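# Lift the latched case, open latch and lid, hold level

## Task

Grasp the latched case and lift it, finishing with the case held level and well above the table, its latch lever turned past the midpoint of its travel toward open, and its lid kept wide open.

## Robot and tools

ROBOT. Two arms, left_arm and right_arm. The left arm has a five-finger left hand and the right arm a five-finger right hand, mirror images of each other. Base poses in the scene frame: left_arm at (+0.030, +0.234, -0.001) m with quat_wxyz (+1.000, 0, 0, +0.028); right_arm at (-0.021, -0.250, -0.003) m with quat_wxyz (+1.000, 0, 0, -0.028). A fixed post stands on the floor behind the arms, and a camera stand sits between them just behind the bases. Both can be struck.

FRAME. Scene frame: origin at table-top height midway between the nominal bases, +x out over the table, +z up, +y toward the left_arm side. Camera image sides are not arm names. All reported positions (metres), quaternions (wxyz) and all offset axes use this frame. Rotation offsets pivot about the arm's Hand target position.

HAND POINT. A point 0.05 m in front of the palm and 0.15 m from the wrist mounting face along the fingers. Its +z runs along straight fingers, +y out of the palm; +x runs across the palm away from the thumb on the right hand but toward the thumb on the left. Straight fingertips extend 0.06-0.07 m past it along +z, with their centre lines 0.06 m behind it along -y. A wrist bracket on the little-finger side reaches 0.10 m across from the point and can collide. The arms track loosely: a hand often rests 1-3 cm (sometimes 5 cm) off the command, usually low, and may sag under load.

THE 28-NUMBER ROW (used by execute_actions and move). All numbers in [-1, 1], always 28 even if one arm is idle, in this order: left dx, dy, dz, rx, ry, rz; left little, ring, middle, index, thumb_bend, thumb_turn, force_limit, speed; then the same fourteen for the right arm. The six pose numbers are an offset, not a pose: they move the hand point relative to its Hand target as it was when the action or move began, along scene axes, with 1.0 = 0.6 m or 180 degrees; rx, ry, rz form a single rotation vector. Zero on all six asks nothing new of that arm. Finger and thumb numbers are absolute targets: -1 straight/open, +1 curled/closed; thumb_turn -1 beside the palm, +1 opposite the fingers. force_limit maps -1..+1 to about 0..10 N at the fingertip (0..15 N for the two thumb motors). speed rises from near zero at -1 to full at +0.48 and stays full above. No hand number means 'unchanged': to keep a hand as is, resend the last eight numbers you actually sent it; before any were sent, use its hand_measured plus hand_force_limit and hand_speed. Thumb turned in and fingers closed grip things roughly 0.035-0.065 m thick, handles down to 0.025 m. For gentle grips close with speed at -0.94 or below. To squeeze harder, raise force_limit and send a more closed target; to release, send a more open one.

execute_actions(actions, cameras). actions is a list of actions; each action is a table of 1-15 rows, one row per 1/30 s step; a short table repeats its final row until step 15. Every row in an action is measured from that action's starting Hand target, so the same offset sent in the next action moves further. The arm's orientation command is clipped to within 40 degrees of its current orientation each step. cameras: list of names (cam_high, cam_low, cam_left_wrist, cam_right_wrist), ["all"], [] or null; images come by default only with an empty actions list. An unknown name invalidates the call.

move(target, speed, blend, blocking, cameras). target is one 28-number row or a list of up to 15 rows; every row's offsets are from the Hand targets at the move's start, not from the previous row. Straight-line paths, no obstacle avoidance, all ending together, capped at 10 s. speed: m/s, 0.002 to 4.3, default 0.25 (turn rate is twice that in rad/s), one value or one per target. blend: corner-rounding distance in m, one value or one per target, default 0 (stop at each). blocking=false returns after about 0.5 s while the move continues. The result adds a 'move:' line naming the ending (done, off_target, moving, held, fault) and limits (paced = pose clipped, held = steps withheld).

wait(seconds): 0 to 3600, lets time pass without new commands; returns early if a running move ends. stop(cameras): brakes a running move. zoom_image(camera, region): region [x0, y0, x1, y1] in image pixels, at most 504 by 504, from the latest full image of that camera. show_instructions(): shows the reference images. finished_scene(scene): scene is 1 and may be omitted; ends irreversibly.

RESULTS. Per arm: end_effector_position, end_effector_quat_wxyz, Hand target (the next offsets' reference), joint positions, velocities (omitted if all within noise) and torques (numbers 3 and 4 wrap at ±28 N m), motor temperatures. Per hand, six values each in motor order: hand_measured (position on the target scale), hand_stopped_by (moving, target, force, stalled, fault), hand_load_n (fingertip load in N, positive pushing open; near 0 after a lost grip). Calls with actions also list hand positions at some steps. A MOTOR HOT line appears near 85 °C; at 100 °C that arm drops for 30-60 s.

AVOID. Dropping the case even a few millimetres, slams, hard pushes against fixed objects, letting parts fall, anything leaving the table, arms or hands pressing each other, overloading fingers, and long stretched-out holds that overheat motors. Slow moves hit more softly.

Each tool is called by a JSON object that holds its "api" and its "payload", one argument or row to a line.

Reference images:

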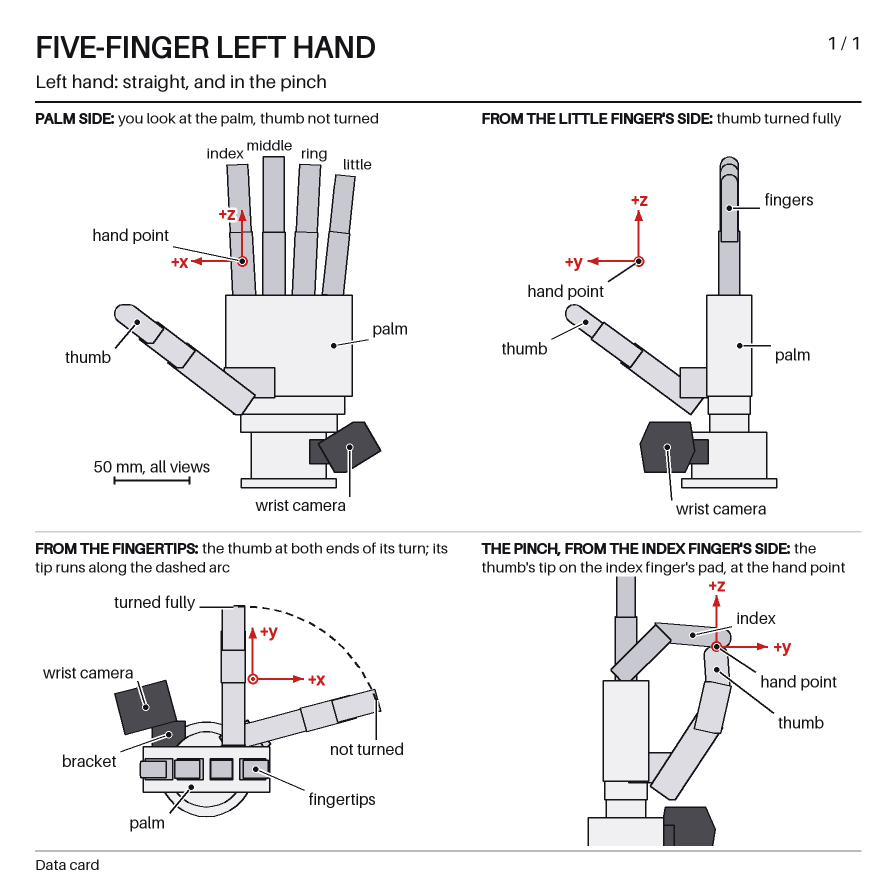

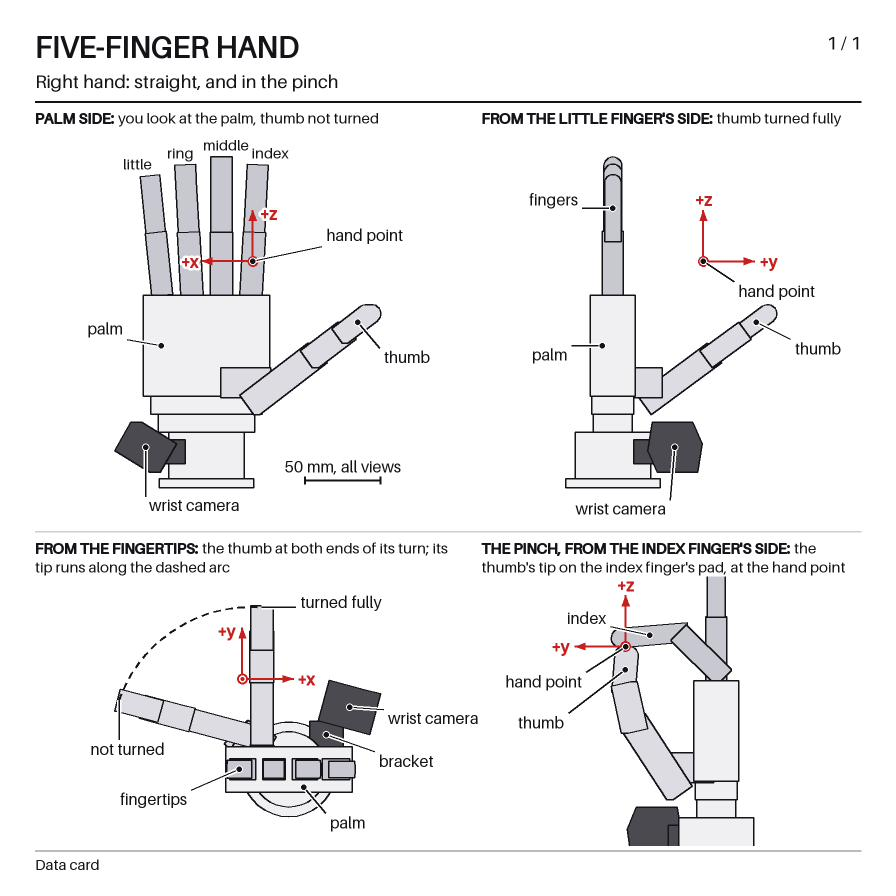

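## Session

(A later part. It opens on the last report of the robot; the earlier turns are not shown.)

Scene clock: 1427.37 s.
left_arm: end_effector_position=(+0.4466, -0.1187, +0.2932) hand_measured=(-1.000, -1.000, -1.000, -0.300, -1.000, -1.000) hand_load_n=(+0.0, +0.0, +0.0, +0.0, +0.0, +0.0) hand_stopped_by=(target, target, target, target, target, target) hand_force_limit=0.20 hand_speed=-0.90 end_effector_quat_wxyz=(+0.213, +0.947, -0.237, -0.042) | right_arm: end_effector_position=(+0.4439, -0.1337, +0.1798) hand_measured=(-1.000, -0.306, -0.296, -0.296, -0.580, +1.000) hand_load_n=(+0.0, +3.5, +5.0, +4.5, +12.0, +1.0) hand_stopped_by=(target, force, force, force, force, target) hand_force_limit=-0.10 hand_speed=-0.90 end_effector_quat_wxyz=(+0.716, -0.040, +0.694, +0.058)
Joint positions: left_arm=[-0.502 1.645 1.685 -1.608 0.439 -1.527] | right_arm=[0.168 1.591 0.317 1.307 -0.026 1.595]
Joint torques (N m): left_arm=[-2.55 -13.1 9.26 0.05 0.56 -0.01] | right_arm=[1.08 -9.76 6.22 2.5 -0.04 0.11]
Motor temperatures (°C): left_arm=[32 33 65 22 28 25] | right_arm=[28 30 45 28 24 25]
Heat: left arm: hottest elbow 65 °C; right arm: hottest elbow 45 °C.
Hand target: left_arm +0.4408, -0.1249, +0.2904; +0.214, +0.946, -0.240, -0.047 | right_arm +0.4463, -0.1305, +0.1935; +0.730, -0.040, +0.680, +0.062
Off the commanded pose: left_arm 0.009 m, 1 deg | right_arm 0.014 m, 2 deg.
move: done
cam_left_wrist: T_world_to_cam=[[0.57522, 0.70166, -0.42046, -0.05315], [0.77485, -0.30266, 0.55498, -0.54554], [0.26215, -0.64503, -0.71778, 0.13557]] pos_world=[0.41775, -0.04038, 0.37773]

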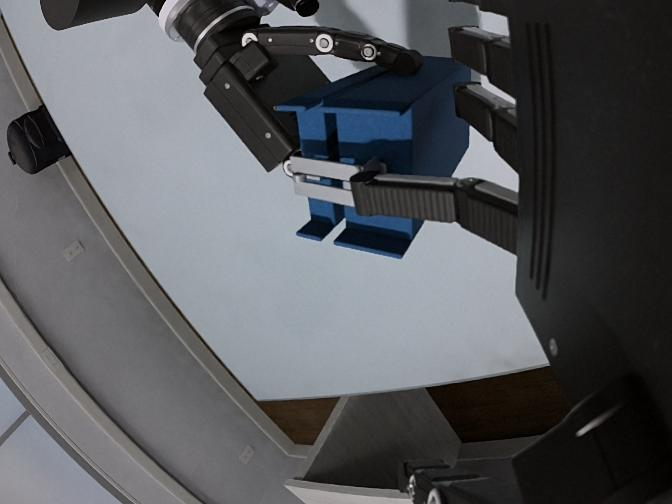

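{"api": "zoom_image", "payload": {
  "camera": "cam_left_wrist",
  "region": [260, 50, 480, 270]
}}

{"api": "execute_actions", "payload": {
  "actions": [],
  "cameras": ["cam_high","cam_right_wrist","cam_low"]
}}

{"api": "zoom_image", "payload": {
  "camera": "cam_high",
  "region": [310, 220, 410, 320]
}}

Scaled by 2.291 from the camera's image (finer frame: 960x720).

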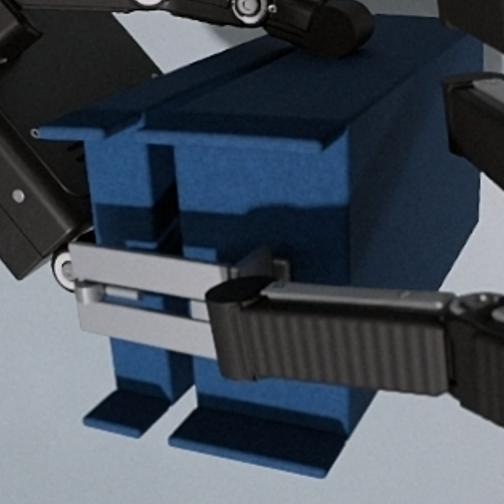

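Scene clock: 1432.97 s.
left_arm: end_effector_position=(+0.4466, -0.1187, +0.2932) hand_measured=(-1.000, -1.000, -1.000, -0.300, -1.000, -1.000) hand_load_n=(+0.0, +0.0, +0.0, +0.0, -0.5, +0.0) hand_stopped_by=(target, target, target, target, target, target) hand_force_limit=0.20 hand_speed=-0.90 end_effector_quat_wxyz=(+0.213, +0.947, -0.237, -0.042) | right_arm: end_effector_position=(+0.4439, -0.1337, +0.1798) hand_measured=(-1.000, -0.306, -0.296, -0.296, -0.580, +1.000) hand_load_n=(+0.0, +3.5, +5.0, +4.5, +12.0, +1.0) hand_stopped_by=(target, force, force, force, force, target) hand_force_limit=-0.10 hand_speed=-0.90 end_effector_quat_wxyz=(+0.716, -0.040, +0.694, +0.058)
Joint positions: left_arm=[-0.502 1.645 1.685 -1.608 0.439 -1.527] | right_arm=[0.168 1.591 0.317 1.307 -0.026 1.595]
Joint velocities: within noise
Joint torques (N m): left_arm=[-2.49 -13.04 9.22 0.03 0.56 -0.02] | right_arm=[1.03 -9.52 6.22 2.43 -0.05 0.11]
Motor temperatures (°C): left_arm=[32 33 65 22 28 25] | right_arm=[28 30 45 28 24 25]
Heat: left arm: hottest elbow 65 °C; right arm: hottest elbow 45 °C.
Hand target: left_arm +0.4408, -0.1249, +0.2904; +0.214, +0.946, -0.240, -0.047 | right_arm +0.4463, -0.1305, +0.1935; +0.730, -0.040, +0.680, +0.062
Off the commanded pose: left_arm 0.009 m, 1 deg | right_arm 0.014 m, 2 deg.
camera_calibration:
cam_right_wrist: T_world_to_cam=[[-0.13157, 0.97062, -0.20144, 0.22454], [-0.49012, 0.11294, 0.86431, 0.08841], [0.86167, 0.21245, 0.46086, -0.31624]] pos_world=[0.34537, -0.16074, 0.11456]
Images, in order (width x height): cam_high 672x504, cam_low 672x504, cam_right_wrist 672x504.

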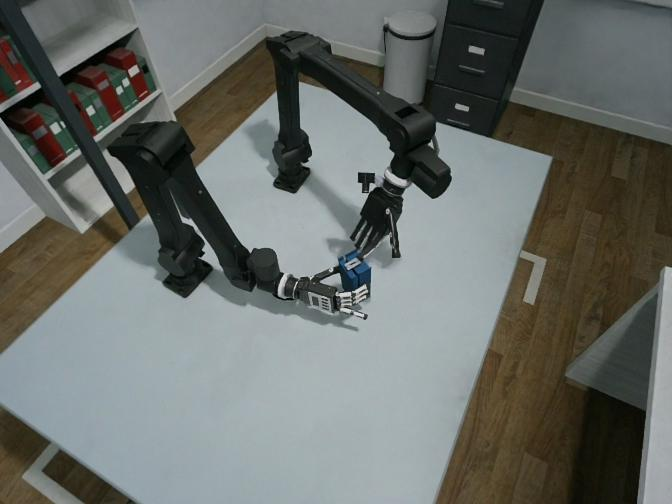

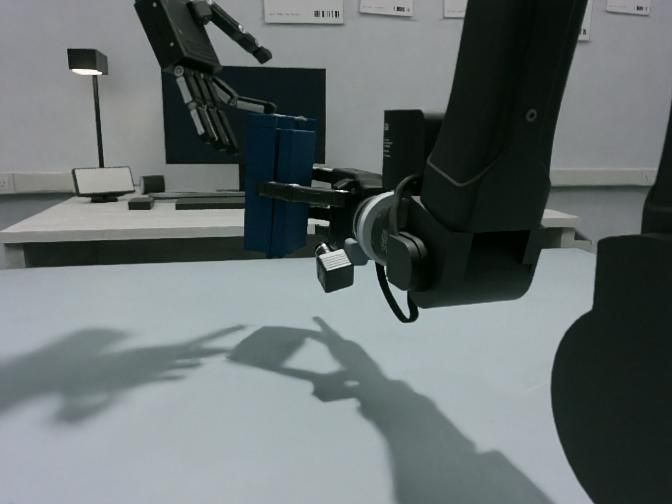

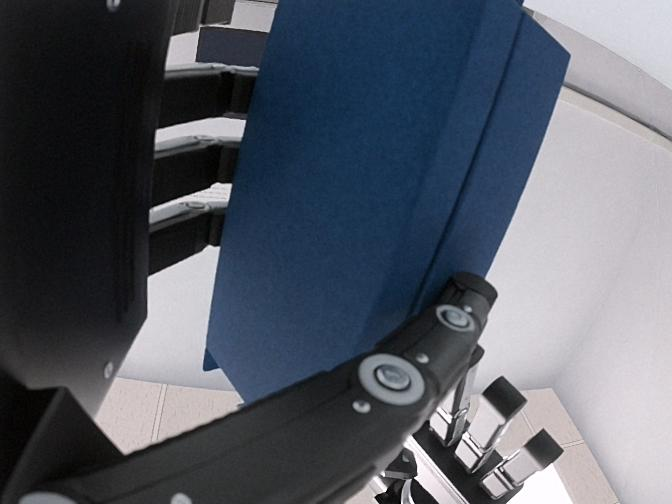

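Scaled by 5.040 from the camera's image (finer frame: 960x720).

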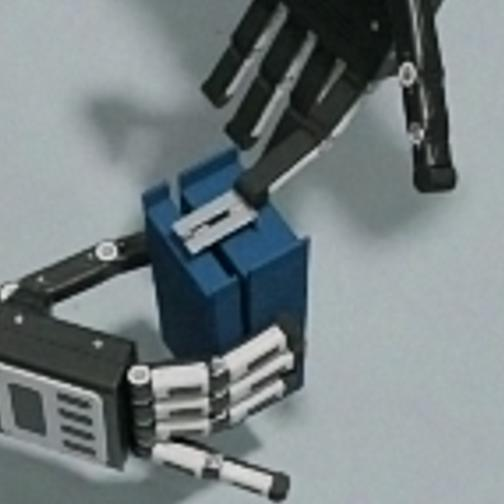

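{"api": "move", "payload": {
  "target": [
    [0.0,0.0,0.03,0,0,0,-1,-1,-1,-0.3,-1,-1,0.2,-0.9,0,0,0,0,0,0,-1,-0.1,-0.1,-0.1,-0.3,1,-0.1,-0.9]
  ],
  "speed": 0.04,
  "cameras": ["cam_left_wrist"]
}}

{"api": "zoom_image", "payload": {
  "camera": "cam_left_wrist",
  "region": [260, 50, 480, 270]
}}

Scene clock: 1440.90 s.
left_arm: end_effector_position=(+0.4393, -0.1156, +0.2924) hand_measured=(-1.000, -1.000, -1.000, -0.300, -1.000, -1.000) hand_load_n=(-0.5, +0.0, +0.0, +0.0, +0.0, +0.0) hand_stopped_by=(target, target, target, target, target, target) hand_force_limit=0.20 hand_speed=-0.90 end_effector_quat_wxyz=(+0.210, +0.948, -0.233, -0.059) | right_arm: end_effector_position=(+0.4439, -0.1337, +0.1798) hand_measured=(-1.000, -0.306, -0.296, -0.296, -0.580, +1.000) hand_load_n=(+0.0, +3.5, +5.5, +4.5, +12.0, +1.0) hand_stopped_by=(target, force, force, force, force, target) hand_force_limit=-0.10 hand_speed=-0.90 end_effector_quat_wxyz=(+0.716, -0.040, +0.694, +0.058)
Joint positions: left_arm=[-0.503 1.645 1.685 -1.643 0.439 -1.527] | right_arm=[0.168 1.591 0.317 1.307 -0.026 1.595]
Joint torques (N m): left_arm=[-2.49 -12.92 13.11 -0.44 0.55 -0.01] | right_arm=[1.26 -9.35 6.17 2.41 -0.05 0.09]
Motor temperatures (°C): left_arm=[31 33 64 22 28 25] | right_arm=[28 30 45 28 24 25]
Heat: left arm: hottest elbow 64 °C; right arm: hottest elbow 45 °C.
Hand target: left_arm +0.4409, -0.1248, +0.3083; +0.214, +0.946, -0.240, -0.047 | right_arm +0.4463, -0.1305, +0.1935; +0.730, -0.040, +0.680, +0.062
Off the commanded pose: left_arm 0.019 m, 2 deg | right_arm 0.014 m, 2 deg.
move: off_target (left_arm)
cam_left_wrist: T_world_to_cam=[[0.56187, 0.70761, -0.42847, -0.04256], [0.79204, -0.31074, 0.52546, -0.53835], [0.23868, -0.63461, -0.73505, 0.15548]] pos_world=[0.4132, -0.0385, 0.37893]

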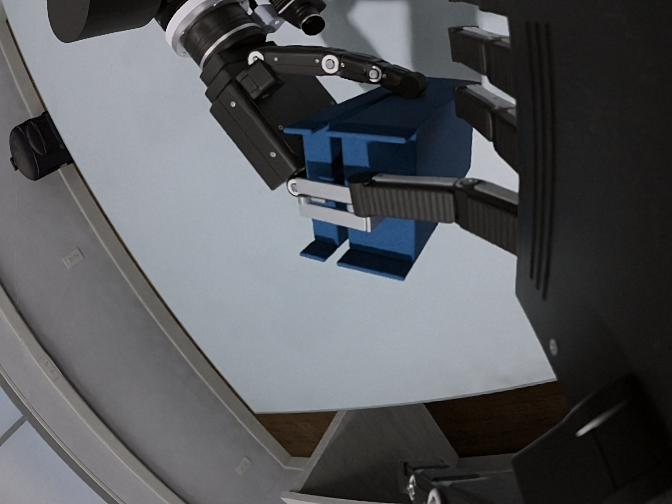

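Scaled by 2.291 from the camera's image (finer frame: 960x720).

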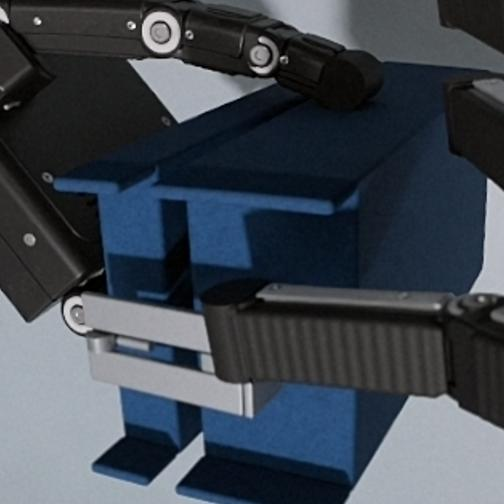

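{"api": "move", "payload": {
  "target": [
    [0.01,0.0,0.03,0,0,0,-1,-1,-1,-0.3,-1,-1,0.2,-0.9,0,0,0,0,0,0,-1,-0.1,-0.1,-0.1,-0.3,1,-0.1,-0.9]
  ],
  "speed": 0.04,
  "cameras": ["cam_left_wrist"]
}}

{"api": "zoom_image", "payload": {
  "camera": "cam_left_wrist",
  "region": [260, 50, 480, 270]
}}

Scene clock: 1445.10 s.
left_arm: end_effector_position=(+0.4416, -0.1169, +0.3151) hand_measured=(-1.000, -1.000, -1.000, -0.300, -1.000, -1.000) hand_load_n=(+0.0, +0.0, +0.0, +0.5, +0.0, +0.0) hand_stopped_by=(target, target, target, target, target, target) hand_force_limit=0.20 hand_speed=-0.90 end_effector_quat_wxyz=(+0.213, +0.947, -0.235, -0.050) | right_arm: end_effector_position=(+0.4439, -0.1337, +0.1798) hand_measured=(-1.000, -0.306, -0.296, -0.296, -0.580, +1.000) hand_load_n=(+0.0, +3.5, +5.5, +4.5, +11.5, +0.5) hand_stopped_by=(target, force, force, force, force, target) hand_force_limit=-0.10 hand_speed=-0.90 end_effector_quat_wxyz=(+0.716, -0.040, +0.694, +0.058)
Joint positions: left_arm=[-0.503 1.645 1.743 -1.682 0.441 -1.527] | right_arm=[0.168 1.591 0.317 1.307 -0.026 1.595]
Joint torques (N m): left_arm=[-2.08 -12.04 13.24 -0.35 0.55 -0.01] | right_arm=[1.08 -9.58 6.2 2.39 -0.04 0.11]
Motor temperatures (°C): left_arm=[31 33 64 22 28 25] | right_arm=[28 30 44 28 24 25]
Heat: left arm: hottest elbow 64 °C; right arm: hottest elbow 44 °C.
Hand target: left_arm +0.4469, -0.1247, +0.3262; +0.214, +0.946, -0.240, -0.047 | right_arm +0.4463, -0.1305, +0.1935; +0.730, -0.040, +0.680, +0.062
Off the commanded pose: left_arm 0.015 m, 1 deg | right_arm 0.014 m, 2 deg.
joint sent to its limit (left arm) — joint 4 (wrist pitch), lower limit. The joint targets still meet the commanded pose.
move: off_target (left_arm)
cam_left_wrist: T_world_to_cam=[[0.5688, 0.70358, -0.42596, -0.03748], [0.7834, -0.30573, 0.54113, -0.55315], [0.2505, -0.64149, -0.72508, 0.16159]] pos_world=[0.41418, -0.03909, 0.40053]

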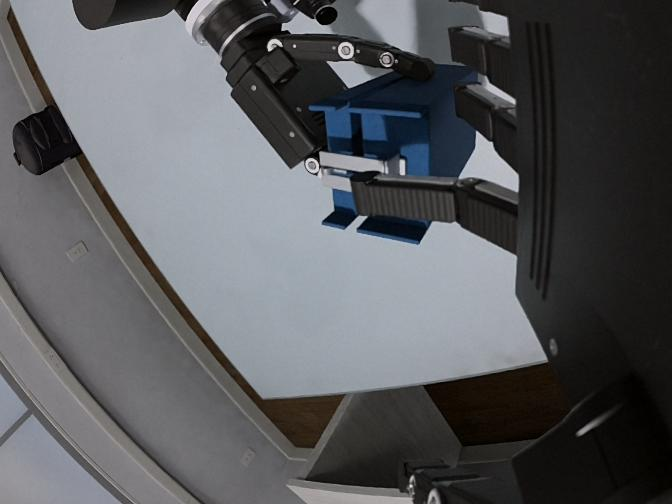

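Scaled by 2.291 from the camera's image (finer frame: 960x720).

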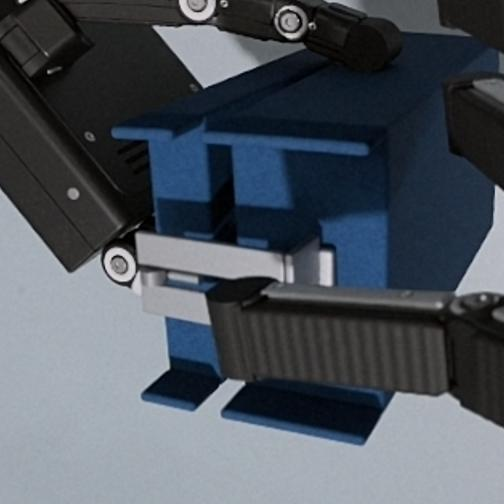

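{"api": "move", "payload": {
  "target": [
    [0.035,0.04,0.005,0,0,0,-1,-1,-1,-0.3,-1,-1,0.2,-0.9,0,0,0,0,0,0,-1,-0.1,-0.1,-0.1,-0.3,1,-0.1,-0.9]
  ],
  "speed": 0.06,
  "cameras": ["cam_left_wrist"]
}}

{"api": "zoom_image", "payload": {
  "camera": "cam_left_wrist",
  "region": [220, 60, 400, 240]
}}

Scene clock: 1451.63 s.
left_arm: end_effector_position=(+0.4568, -0.0995, +0.3214) hand_measured=(-1.000, -1.000, -1.000, -0.300, -1.000, -1.000) hand_load_n=(+0.0, +0.0, +0.0, +0.0, +0.0, +0.5) hand_stopped_by=(target, target, target, target, target, target) hand_force_limit=0.20 hand_speed=-0.90 end_effector_quat_wxyz=(+0.218, +0.948, -0.230, -0.036) | right_arm: end_effector_position=(+0.4439, -0.1337, +0.1798) hand_measured=(-1.000, -0.306, -0.296, -0.296, -0.580, +1.000) hand_load_n=(+0.0, +3.5, +5.0, +4.0, +12.0, +1.0) hand_stopped_by=(target, force, force, force, force, target) hand_force_limit=-0.10 hand_speed=-0.90 end_effector_quat_wxyz=(+0.716, -0.040, +0.694, +0.058)
Joint positions: left_arm=[-0.458 1.645 1.756 -1.683 0.445 -1.496] | right_arm=[0.168 1.591 0.317 1.307 -0.026 1.595]
Joint torques (N m): left_arm=[-0.62 -11.46 13.38 -0.35 0.56 0.17] | right_arm=[1.14 -9.58 6.24 2.47 -0.04 0.12]
Motor temperatures (°C): left_arm=[31 33 65 22 28 25] | right_arm=[28 30 44 28 24 25]
Heat: left arm: hottest elbow 65 °C; right arm: hottest elbow 44 °C.
Hand target: left_arm +0.4679, -0.1007, +0.3293; +0.214, +0.946, -0.240, -0.047 | right_arm +0.4463, -0.1305, +0.1935; +0.730, -0.040, +0.680, +0.062
Off the commanded pose: left_arm 0.014 m, 2 deg | right_arm 0.014 m, 2 deg.
joint sent to its limit (left arm) — joint 4 (wrist pitch), lower limit. The joint targets still meet the commanded pose.
move: off_target (left_arm)
cam_left_wrist: T_world_to_cam=[[0.56622, 0.7067, -0.42424, -0.05476], [0.77636, -0.28435, 0.5625, -0.56452], [0.27688, -0.64786, -0.70966, 0.15586]] pos_world=[0.42612, -0.02086, 0.40492]

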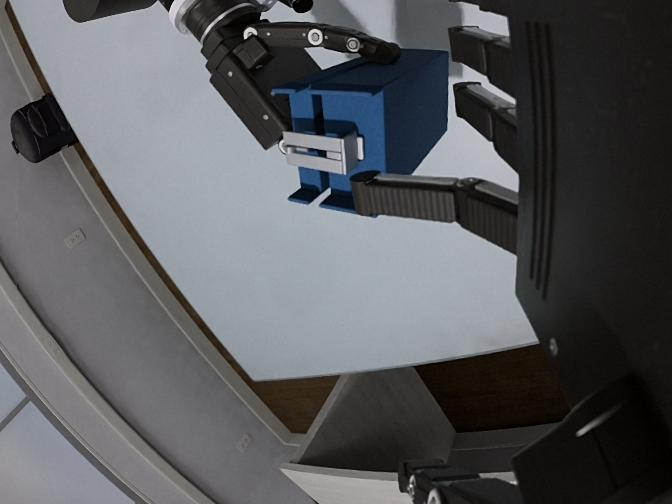

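Scaled by 2.800 from the camera's image (finer frame: 960x720).

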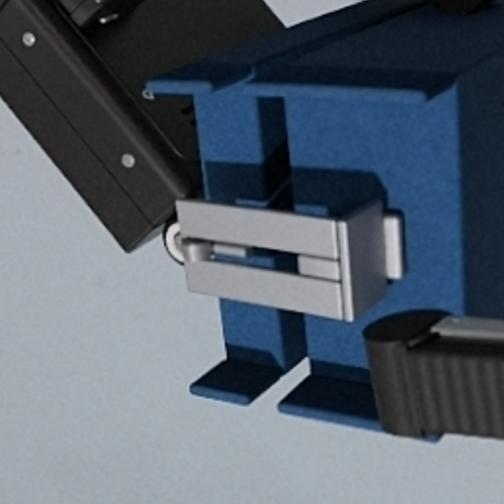

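{"api": "execute_actions", "payload": {
  "actions": [],
  "cameras": ["all"]
}}

Scene clock: 1467.87 s.
left_arm: end_effector_position=(+0.4567, -0.0995, +0.3214) hand_measured=(-1.000, -1.000, -1.000, -0.300, -1.000, -1.000) hand_load_n=(+0.0, +0.0, +0.0, +0.0, +0.0, +0.0) hand_stopped_by=(target, target, target, target, target, target) hand_force_limit=0.20 hand_speed=-0.90 end_effector_quat_wxyz=(+0.218, +0.948, -0.230, -0.036) | right_arm: end_effector_position=(+0.4439, -0.1337, +0.1798) hand_measured=(-1.000, -0.306, -0.296, -0.296, -0.580, +1.000) hand_load_n=(+0.0, +3.0, +5.0, +4.5, +12.0, +1.0) hand_stopped_by=(target, force, force, force, force, target) hand_force_limit=-0.10 hand_speed=-0.90 end_effector_quat_wxyz=(+0.716, -0.040, +0.694, +0.058)
Joint positions: left_arm=[-0.458 1.645 1.756 -1.683 0.445 -1.496] | right_arm=[0.168 1.591 0.317 1.307 -0.026 1.595]
Joint velocities: within noise
Joint torques (N m): left_arm=[-0.67 -11.46 13.38 -0.36 0.56 0.15] | right_arm=[0.91 -9.41 6.17 2.39 -0.04 0.11]
Motor temperatures (°C): left_arm=[31 33 71 22 28 25] | right_arm=[28 30 44 28 23 25]
Heat: left arm: hottest elbow 71 °C; right arm: hottest elbow 44 °C.
Hand target: left_arm +0.4679, -0.1007, +0.3293; +0.214, +0.946, -0.239, -0.047 | right_arm +0.4463, -0.1305, +0.1935; +0.730, -0.040, +0.680, +0.062
Off the commanded pose: left_arm 0.014 m, 2 deg | right_arm 0.014 m, 2 deg.
camera_calibration:
cam_left_wrist: T_world_to_cam=[[0.56653, 0.70649, -0.42417, -0.05492], [0.77617, -0.28459, 0.56265, -0.56451], [0.27679, -0.64798, -0.70958, 0.15586]] pos_world=[0.42612, -0.02086, 0.40492]
cam_right_wrist: T_world_to_cam=[[-0.13157, 0.97062, -0.20144, 0.22454], [-0.49012, 0.11294, 0.86431, 0.08841], [0.86167, 0.21245, 0.46086, -0.31624]] pos_world=[0.34537, -0.16074, 0.11456]

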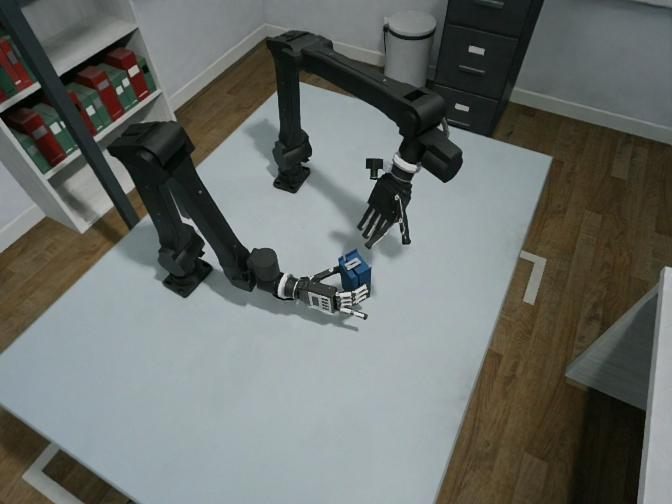

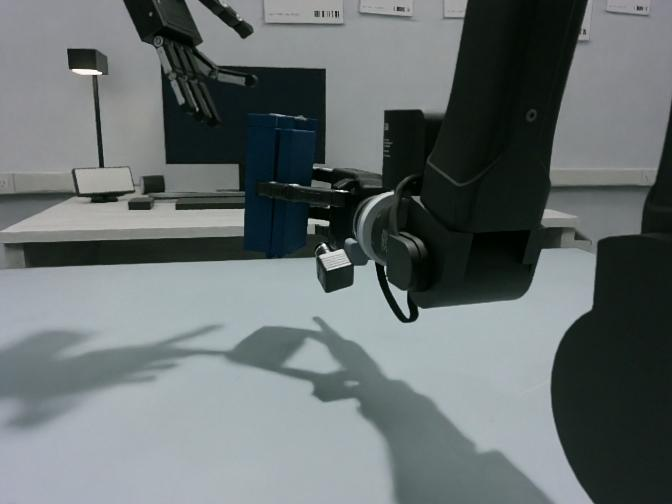

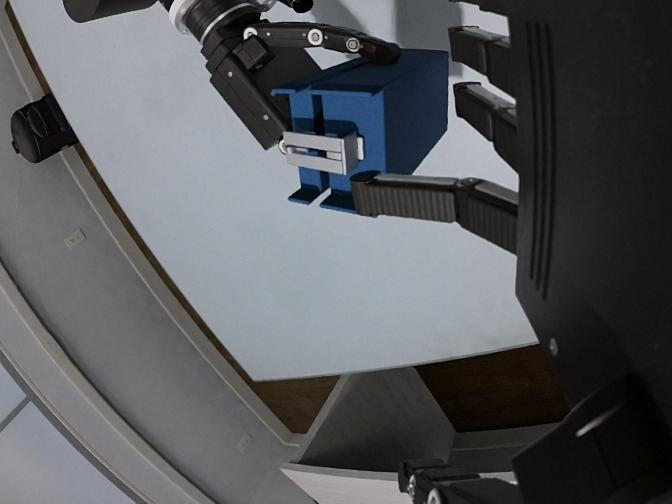

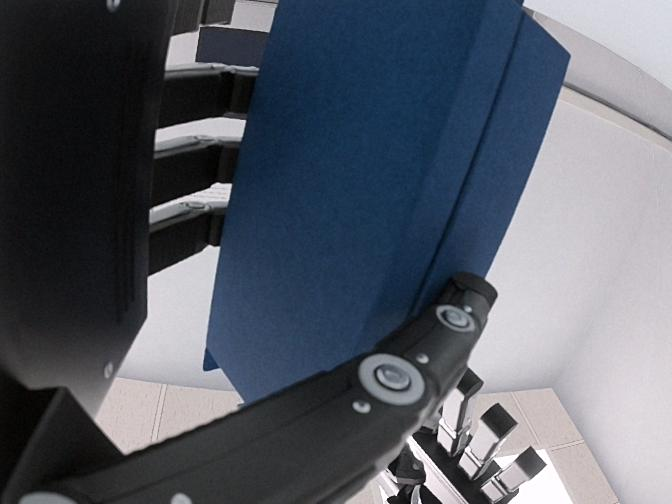

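{"api": "zoom_image", "payload": {
  "camera": "cam_left_wrist",
  "region": [240, 60, 420, 240]
}}

{"api": "zoom_image", "payload": {
  "camera": "cam_high",
  "region": [300, 200, 420, 320]
}}

Scaled by 2.800 from the camera's image (finer frame: 960x720).

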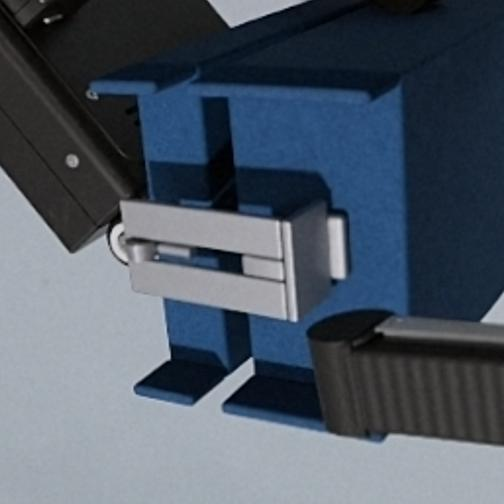

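Scaled by 4.200 from the camera's image (finer frame: 960x720).

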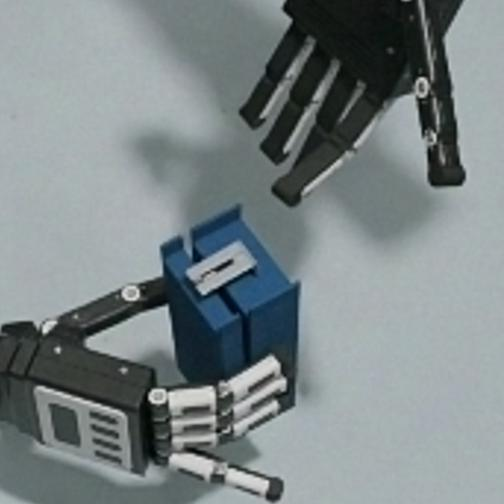

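{"api": "move", "payload": {
  "target": [
    [0,0,0,0,0,0,-1,-1,-1,-0.7,-1,-1,0.2,-0.5,0,0,0,0,0,0,-1,-0.1,-0.1,-0.1,-0.3,1,-0.1,-0.9],
    [-0.0117,-0.0333,-0.0367,0,0,0,-1,-1,-1,-0.7,-1,-1,0.2,-0.5,0,0,0,0,0,0,-1,-0.1,-0.1,-0.1,-0.3,1,-0.1,-0.9]
  ],
  "speed": 0.06,
  "cameras": ["cam_left_wrist"]
}}

{"api": "zoom_image", "payload": {
  "camera": "cam_left_wrist",
  "region": [240, 60, 440, 260]
}}

Scene clock: 1508.70 s.
left_arm: end_effector_position=(+0.4524, -0.1118, +0.3109) hand_measured=(-1.000, -1.000, -1.000, -0.700, -1.000, -1.000) hand_load_n=(+0.0, +0.0, +0.0, +0.0, +0.0, +0.0) hand_stopped_by=(target, target, target, target, target, target) hand_force_limit=0.20 hand_speed=-0.50 end_effector_quat_wxyz=(+0.216, +0.945, -0.240, -0.048) | right_arm: end_effector_position=(+0.4439, -0.1337, +0.1798) hand_measured=(-1.000, -0.306, -0.296, -0.296, -0.580, +1.000) hand_load_n=(+0.0, +3.5, +5.0, +4.0, +12.0, +0.5) hand_stopped_by=(target, force, force, force, force, target) hand_force_limit=-0.10 hand_speed=-0.90 end_effector_quat_wxyz=(+0.716, -0.040, +0.694, +0.058)
Joint positions: left_arm=[-0.482 1.666 1.756 -1.68 0.445 -1.496] | right_arm=[0.168 1.591 0.317 1.307 -0.026 1.595]
Joint torques (N m): left_arm=[-2.08 -11.22 12.03 0.14 0.29 -0.06] | right_arm=[0.85 -9.52 6.26 2.37 -0.05 0.11]
Motor temperatures (°C): left_arm=[31 33 79 22 28 25] | right_arm=[28 30 43 28 23 25]
Heat: left arm: hottest elbow 79 °C; right arm: hottest elbow 43 °C.
Hand target: left_arm +0.4608, -0.1207, +0.3073; +0.214, +0.946, -0.240, -0.047 | right_arm +0.4463, -0.1305, +0.1935; +0.730, -0.040, +0.680, +0.062
Off the commanded pose: left_arm 0.013 m, 0 deg | right_arm 0.014 m, 2 deg.
move: off_target (left_arm)
cam_left_wrist: T_world_to_cam=[[0.57656, 0.69551, -0.42877, -0.05255], [0.77836, -0.30797, 0.54709, -0.55751], [0.24845, -0.64917, -0.71893, 0.15724]] pos_world=[0.42518, -0.03308, 0.39552]

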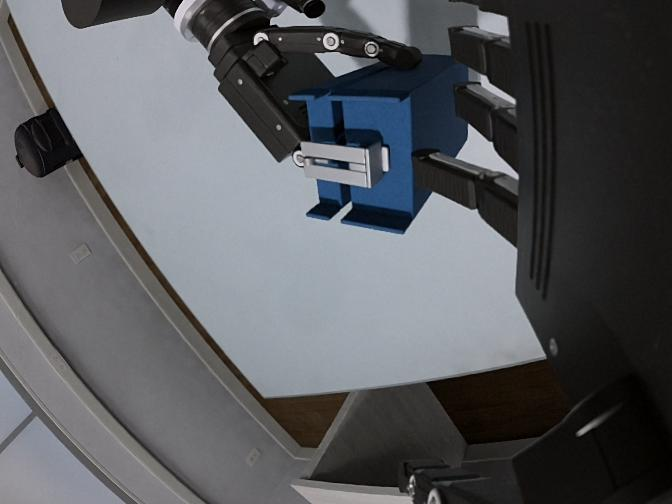

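Scaled by 2.520 from the camera's image (finer frame: 960x720).

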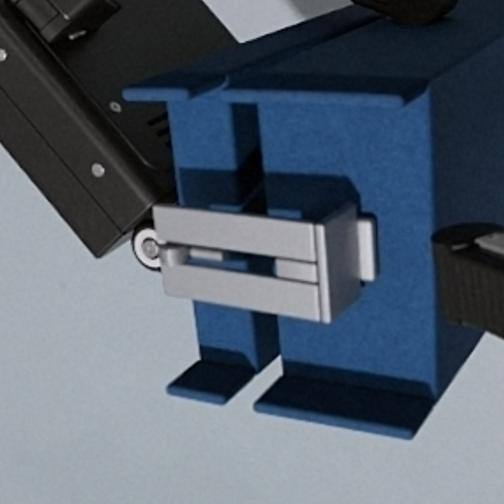

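{"api": "move", "payload": {
  "target": [
    [0,0.1,0.1,0,0,0,-1,-1,-1,-0.7,-1,-1,0.2,-0.5,0,0,0,0,0,0,-1,-0.1,-0.1,-0.1,-0.3,1,-0.1,-0.9],
    [-0.25,0.35,-0.05,0,0,0,-1,-1,-1,-0.7,-1,-1,0.2,-0.5,0,0,0,0,0,0,-1,-0.1,-0.1,-0.1,-0.3,1,-0.1,-0.9]
  ],
  "speed": 0.2,
  "blend": 0.03,
  "cameras": []
}}

Scene clock: 1516.47 s.
left_arm: end_effector_position=(+0.3153, +0.0845, +0.2777) hand_measured=(-1.000, -1.000, -1.000, -0.700, -1.000, -1.000) hand_load_n=(+0.0, +0.0, +0.0, +0.0, +0.0, +0.0) hand_stopped_by=(target, target, target, target, target, target) hand_force_limit=0.20 hand_speed=-0.50 end_effector_quat_wxyz=(+0.214, +0.948, -0.235, -0.013) | right_arm: end_effector_position=(+0.4439, -0.1337, +0.1798) hand_measured=(-1.000, -0.306, -0.296, -0.296, -0.580, +1.000) hand_load_n=(-0.5, +3.5, +5.0, +4.5, +12.0, +0.5) hand_stopped_by=(target, force, force, force, force, target) hand_force_limit=-0.10 hand_speed=-0.90 end_effector_quat_wxyz=(+0.716, -0.040, +0.694, +0.058)
Joint positions: left_arm=[-0.088 1.169 1.159 -1.684 0.414 -1.09] | right_arm=[0.168 1.591 0.317 1.307 -0.026 1.595]
Joint torques (N m): left_arm=[-0.15 -6.36 8.85 -0.47 0.23 0.17] | right_arm=[1.32 -9.35 6.17 2.43 -0.01 0.11]
Motor temperatures (°C): left_arm=[31 33 78 22 28 25] | right_arm=[28 30 43 28 23 25]
Heat: left arm: hottest elbow 78 °C; right arm: hottest elbow 43 °C.
Hand target: left_arm +0.3109, +0.0893, +0.2774; +0.214, +0.946, -0.240, -0.047 | right_arm +0.4463, -0.1305, +0.1935; +0.730, -0.040, +0.680, +0.062
Off the commanded pose: left_arm 0.007 m, 4 deg | right_arm 0.014 m, 2 deg.
joint sent to its limit (left arm) — joint 4 (wrist pitch), lower limit. The joint targets are off in orientation, not in position.
move: off_target (left_arm)

{"api": "wait", "payload": {
  "seconds": 5,
  "cameras": []
}}

Scene clock: 1534.10 s.
left_arm: end_effector_position=(+0.3152, +0.0845, +0.2777) hand_measured=(-1.000, -1.000, -1.000, -0.700, -1.000, -1.000) hand_load_n=(+0.0, +0.0, +0.0, +0.0, +0.0, +0.0) hand_stopped_by=(target, target, target, target, target, target) hand_force_limit=0.20 hand_speed=-0.50 end_effector_quat_wxyz=(+0.214, +0.948, -0.235, -0.013) | right_arm: end_effector_position=(+0.4439, -0.1337, +0.1798) hand_measured=(-1.000, -0.306, -0.296, -0.296, -0.580, +1.000) hand_load_n=(+0.0, +3.0, +5.0, +4.5, +12.0, +1.0) hand_stopped_by=(target, force, force, force, force, target) hand_force_limit=-0.10 hand_speed=-0.90 end_effector_quat_wxyz=(+0.716, -0.040, +0.694, +0.058)
Joint positions: left_arm=[-0.088 1.169 1.159 -1.684 0.414 -1.09] | right_arm=[0.168 1.591 0.317 1.307 -0.026 1.595]
Joint torques (N m): left_arm=[-0.26 -6.24 8.84 -0.49 0.22 0.15] | right_arm=[1.03 -9.58 6.17 2.39 -0.04 0.06]
Motor temperatures (°C): left_arm=[31 33 70 22 28 25] | right_arm=[28 30 43 28 23 25]
Heat: left arm: hottest elbow 70 °C; right arm: hottest elbow 43 °C.
Hand target: left_arm +0.3109, +0.0893, +0.2774; +0.214, +0.946, -0.240, -0.047 | right_arm +0.4463, -0.1305, +0.1935; +0.730, -0.040, +0.680, +0.062
Off the commanded pose: left_arm 0.006 m, 4 deg | right_arm 0.014 m, 2 deg.
wait: 5.00 s; at rest from the start

{"api": "move", "payload": {
  "target": [
    [0,0,0,0,0,0,0.8,0.8,0.8,-0.7,-1,-1,0.2,0,0,0,0,0,0,0,-1,-0.1,-0.1,-0.1,-0.3,1,-0.1,-0.9],
    [0.2478,-0.364,0.0665,0,0,0,0.8,0.8,0.8,-0.7,-1,-1,0.2,0,0,0,0,0,0,0,-1,-0.1,-0.1,-0.1,-0.3,1,-0.1,-0.9],
    [0.2478,-0.364,0.0332,0,0,0,0.8,0.8,0.8,-0.7,-1,-1,0.2,0,0,0,0,0,0,0,-1,-0.1,-0.1,-0.1,-0.3,1,-0.1,-0.9]
  ],
  "speed": [0.2,0.2,0.06],
  "cameras": ["cam_left_wrist"]
}}

{"api": "zoom_image", "payload": {
  "camera": "cam_left_wrist",
  "region": [240, 60, 440, 260]
}}

Scene clock: 1558.33 s.
left_arm: end_effector_position=(+0.4577, -0.1241, +0.3156) hand_measured=(+0.800, +0.800, +0.800, -0.700, -1.000, -1.000) hand_load_n=(+0.0, +0.0, +0.0, +0.0, +0.0, +0.0) hand_stopped_by=(target, target, target, target, target, target) hand_force_limit=0.20 hand_speed=0.00 end_effector_quat_wxyz=(+0.218, +0.944, -0.245, -0.031) | right_arm: end_effector_position=(+0.4439, -0.1337, +0.1798) hand_measured=(-1.000, -0.306, -0.296, -0.296, -0.580, +1.000) hand_load_n=(+0.0, +3.5, +5.0, +4.5, +12.0, +1.0) hand_stopped_by=(target, force, force, force, force, target) hand_force_limit=-0.10 hand_speed=-0.90 end_effector_quat_wxyz=(+0.716, -0.040, +0.694, +0.058)
Joint positions: left_arm=[-0.5 1.672 1.774 -1.649 0.443 -1.512] | right_arm=[0.168 1.591 0.317 1.307 -0.026 1.595]
Joint torques (N m): left_arm=[-2.02 -11.58 8.87 0.27 0.36 -0.07] | right_arm=[0.91 -9.47 6.23 2.45 -0.04 0.09]
Motor temperatures (°C): left_arm=[31 32 66 22 28 25] | right_arm=[28 30 42 28 23 25]
Heat: left arm: hottest elbow 66 °C; right arm: hottest elbow 42 °C.
Hand target: left_arm +0.4595, -0.1292, +0.2972; +0.214, +0.946, -0.240, -0.047 | right_arm +0.4463, -0.1305, +0.1935; +0.730, -0.040, +0.680, +0.062
Off the commanded pose: left_arm 0.019 m, 2 deg | right_arm 0.014 m, 2 deg.
move: off_target (left_arm)
cam_left_wrist: T_world_to_cam=[[0.59261, 0.68823, -0.41852, -0.05655], [0.75877, -0.3026, 0.5768, -0.56765], [0.27033, -0.65938, -0.70153, 0.13465]] pos_world=[0.42783, -0.04406, 0.39822]

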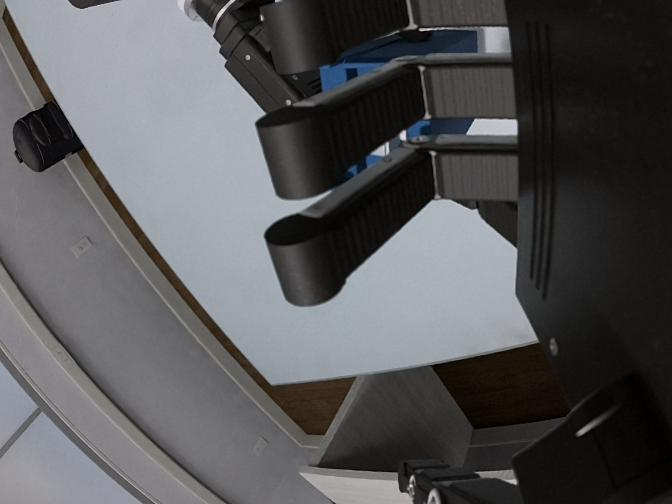

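Scaled by 2.520 from the camera's image (finer frame: 960x720).

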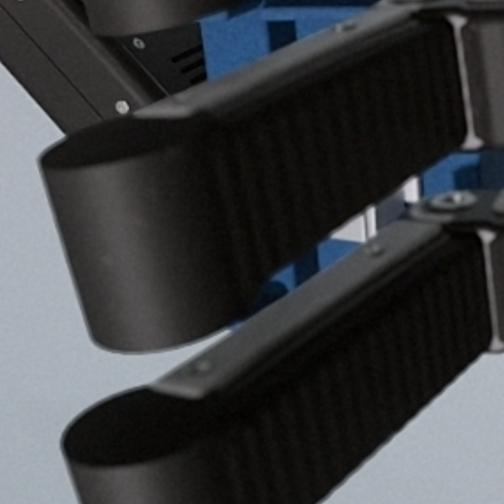

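{"api": "move", "payload": {
  "target": [
    [0.006,0.0253,0.05,0,0,0,0.8,0.8,0.8,-0.7,-1,-1,0.2,0,0,0,0,0,0,0,-1,-0.1,-0.1,-0.1,-0.3,1,-0.1,-0.9],
    [0.006,0.0253,0.0,0,0,0,-1,-1,-1,-0.5,-1,-1,0.2,0,0,0,0,0,0,0,-1,-0.1,-0.1,-0.1,-0.3,1,-0.1,-0.9],
    [0.006,0.0253,-0.027,0,0,0,-1,-1,-1,-0.5,-1,-1,0.2,0,0,0,0,0,0,0,-1,-0.1,-0.1,-0.1,-0.3,1,-0.1,-0.9]
  ],
  "speed": 0.08,
  "cameras": ["cam_left_wrist"]
}}

{"api": "zoom_image", "payload": {
  "camera": "cam_left_wrist",
  "region": [240, 60, 440, 260]
}}

Scene clock: 1571.30 s.
left_arm: end_effector_position=(+0.4572, -0.1179, +0.2934) hand_measured=(-1.000, -1.000, -1.000, -0.500, -1.000, -1.000) hand_load_n=(+0.0, +0.0, +0.0, +0.0, +0.0, +0.0) hand_stopped_by=(target, target, target, target, target, target) hand_force_limit=0.20 hand_speed=0.00 end_effector_quat_wxyz=(+0.216, +0.945, -0.241, -0.041) | right_arm: end_effector_position=(+0.4439, -0.1337, +0.1798) hand_measured=(-1.000, -0.306, -0.296, -0.296, -0.580, +1.000) hand_load_n=(+0.0, +3.5, +5.5, +4.5, +11.5, +1.0) hand_stopped_by=(target, force, force, force, force, target) hand_force_limit=-0.10 hand_speed=-0.90 end_effector_quat_wxyz=(+0.716, -0.040, +0.694, +0.058)
Joint positions: left_arm=[-0.49 1.672 1.718 -1.618 0.443 -1.505] | right_arm=[0.168 1.591 0.317 1.307 -0.026 1.595]
Joint torques (N m): left_arm=[-0.38 -12.22 9.2 0.1 0.35 0.15] | right_arm=[1.2 -9.52 6.27 2.44 -0.02 0.11]
Motor temperatures (°C): left_arm=[31 32 65 22 28 25] | right_arm=[28 30 42 28 23 25]
Heat: left arm: hottest elbow 65 °C; right arm: hottest elbow 42 °C.
Hand target: left_arm +0.4631, -0.1140, +0.2809; +0.214, +0.946, -0.240, -0.047 | right_arm +0.4463, -0.1305, +0.1935; +0.730, -0.040, +0.680, +0.062
Off the commanded pose: left_arm 0.014 m, 1 deg | right_arm 0.014 m, 2 deg.
move: off_target (left_arm); target 2's new numbers were sent with left_arm's hand 0.016 m and 1 deg from that target
cam_left_wrist: T_world_to_cam=[[0.5819, 0.69418, -0.42369, -0.06264], [0.77106, -0.30527, 0.55882, -0.55332], [0.25858, -0.65187, -0.71289, 0.13278]] pos_world=[0.42876, -0.03887, 0.37732]

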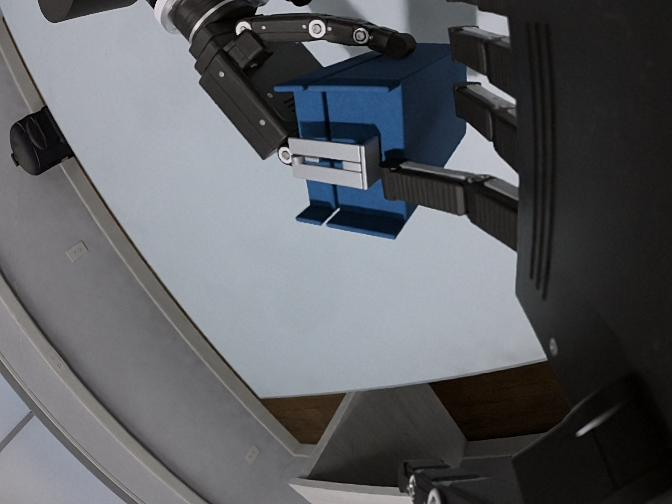

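Scaled by 2.520 from the camera's image (finer frame: 960x720).

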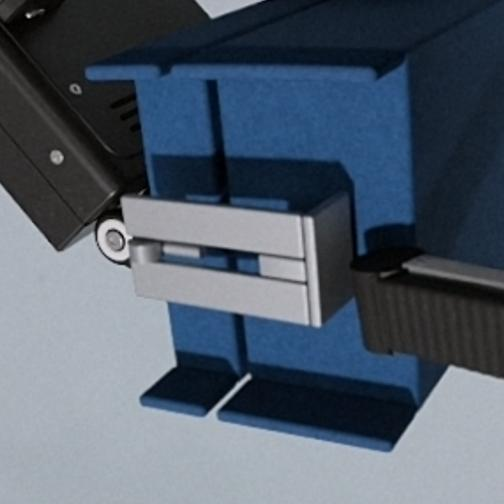

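{"api": "move", "payload": {
  "target": [
    [-0.022,-0.027,-0.012,0,0,0,-1,-1,-1,-0.5,-1,-1,0.2,0,0,0,0,0,0,0,-1,-0.1,-0.1,-0.1,-0.3,1,-0.1,-0.9]
  ],
  "speed": 0.04,
  "cameras": ["cam_left_wrist"]
}}

{"api": "zoom_image", "payload": {
  "camera": "cam_left_wrist",
  "region": [240, 60, 440, 260]
}}

Scene clock: 1584.83 s.
left_arm: end_effector_position=(+0.4572, -0.1212, +0.2846) hand_measured=(-1.000, -1.000, -1.000, -0.500, -1.000, -1.000) hand_load_n=(+0.0, +0.0, +0.0, -1.5, +0.0, +0.0) hand_stopped_by=(target, target, target, target, target, target) hand_force_limit=0.20 hand_speed=0.00 end_effector_quat_wxyz=(+0.217, +0.946, -0.238, -0.037) | right_arm: end_effector_position=(+0.4445, -0.1341, +0.1766) hand_measured=(-1.000, -0.306, -0.296, -0.296, -0.580, +1.000) hand_load_n=(+0.0, +4.0, +5.5, +4.5, +11.5, +0.5) hand_stopped_by=(target, force, force, force, force, target) hand_force_limit=-0.10 hand_speed=-0.90 end_effector_quat_wxyz=(+0.714, -0.039, +0.697, +0.056)
Joint positions: left_arm=[-0.496 1.667 1.687 -1.58 0.444 -1.52] | right_arm=[0.168 1.598 0.317 1.307 -0.024 1.594]
Joint torques (N m): left_arm=[-3.19 -12.86 8.36 0.35 0.33 -0.1] | right_arm=[0.97 -10.17 6.15 2.37 -0.17 0.11]
Motor temperatures (°C): left_arm=[31 32 65 22 28 25] | right_arm=[28 30 42 28 23 25]
Heat: left arm: hottest elbow 65 °C; right arm: hottest elbow 42 °C.
Hand target: left_arm +0.4499, -0.1302, +0.2737; +0.214, +0.946, -0.240, -0.047 | right_arm +0.4463, -0.1305, +0.1935; +0.730, -0.040, +0.680, +0.063
Off the commanded pose: left_arm 0.016 m, 1 deg | right_arm 0.017 m, 3 deg.
move: off_target (left_arm)
cam_left_wrist: T_world_to_cam=[[0.57944, 0.697, -0.42243, -0.06297], [0.76978, -0.29775, 0.56461, -0.54956], [0.26776, -0.65233, -0.70906, 0.11908]] pos_world=[0.42764, -0.04206, 0.36812]

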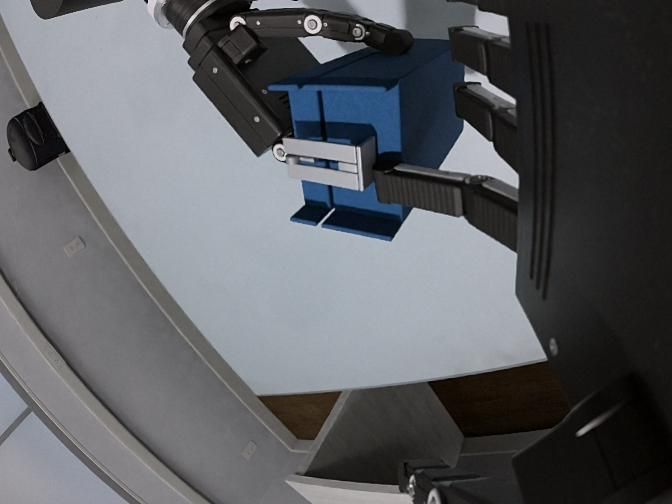

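Scaled by 2.520 from the camera's image (finer frame: 960x720).

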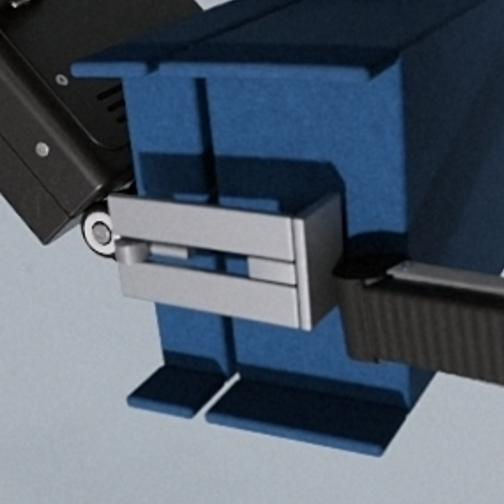

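{"api": "move", "payload": {
  "target": [
    [-0.018,-0.032,0.012,0,0,0,-1,-1,-1,-0.5,-1,-1,0.2,0,0,0,0,0,0,0,-1,-0.1,-0.1,-0.1,-0.3,1,-0.1,-0.9],
    [-0.022,-0.042,0.06,0,0,0,-1,-1,-1,-0.5,-1,-1,0.2,0,0,0,0,0,0,0,-1,-0.1,-0.1,-0.1,-0.3,1,-0.1,-0.9]
  ],
  "speed": 0.04,
  "blend": 0.003,
  "cameras": ["cam_left_wrist"]
}}

{"api": "zoom_image", "payload": {
  "camera": "cam_left_wrist",
  "region": [240, 60, 440, 260]
}}

Scene clock: 1591.27 s.
left_arm: end_effector_position=(+0.4398, -0.1407, +0.2944) hand_measured=(-1.000, -1.000, -1.000, -0.500, -1.000, -1.000) hand_load_n=(+0.0, +0.0, +0.0, +1.0, +0.0, +0.0) hand_stopped_by=(target, target, target, target, target, target) hand_force_limit=0.20 hand_speed=0.00 end_effector_quat_wxyz=(+0.209, +0.949, -0.229, -0.055) | right_arm: end_effector_position=(+0.4443, -0.1342, +0.1763) hand_measured=(-1.000, -0.306, -0.296, -0.296, -0.580, +1.000) hand_load_n=(+0.0, +2.0, +5.0, +4.0, +13.0, -1.5) hand_stopped_by=(target, force, force, force, force, target) hand_force_limit=-0.10 hand_speed=-0.90 end_effector_quat_wxyz=(+0.714, -0.039, +0.697, +0.056)
Joint positions: left_arm=[-0.548 1.666 1.716 -1.623 0.437 -1.589] | right_arm=[0.168 1.598 0.316 1.307 -0.023 1.594]
Joint torques (N m): left_arm=[-3.49 -12.92 13.38 -0.36 0.64 -0.03] | right_arm=[0.85 -9.93 6.13 2.44 -0.18 0.12]
Motor temperatures (°C): left_arm=[31 33 64 22 28 25] | right_arm=[28 31 42 28 23 25]
Heat: left arm: hottest elbow 64 °C; right arm: hottest elbow 42 °C.
Hand target: left_arm +0.4367, -0.1554, +0.3099; +0.214, +0.946, -0.240, -0.047 | right_arm +0.4463, -0.1305, +0.1936; +0.730, -0.040, +0.680, +0.063
Off the commanded pose: left_arm 0.022 m, 2 deg | right_arm 0.018 m, 3 deg.
move: off_target (left_arm)
cam_left_wrist: T_world_to_cam=[[0.55776, 0.71337, -0.42427, -0.02295], [0.79154, -0.30337, 0.53051, -0.54786], [0.24974, -0.63173, -0.73386, 0.13603]] pos_world=[0.41248, -0.0639, 0.38073]

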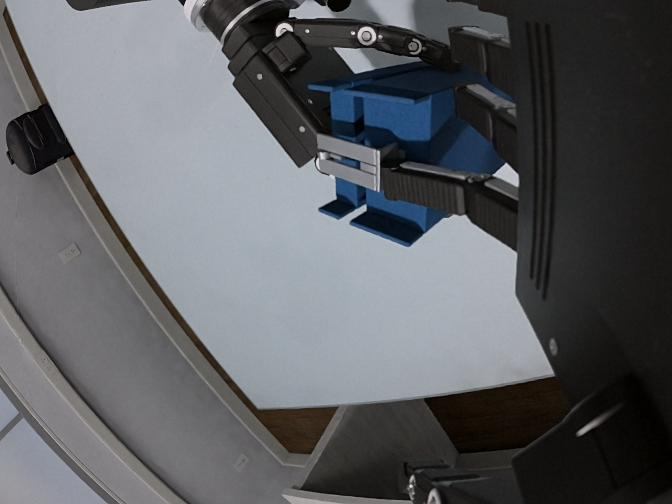

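Scaled by 2.520 from the camera's image (finer frame: 960x720).

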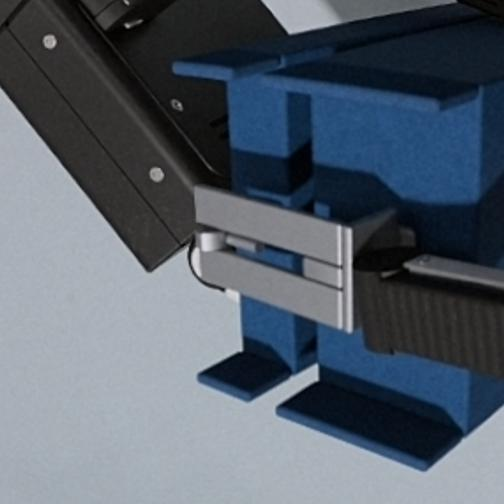

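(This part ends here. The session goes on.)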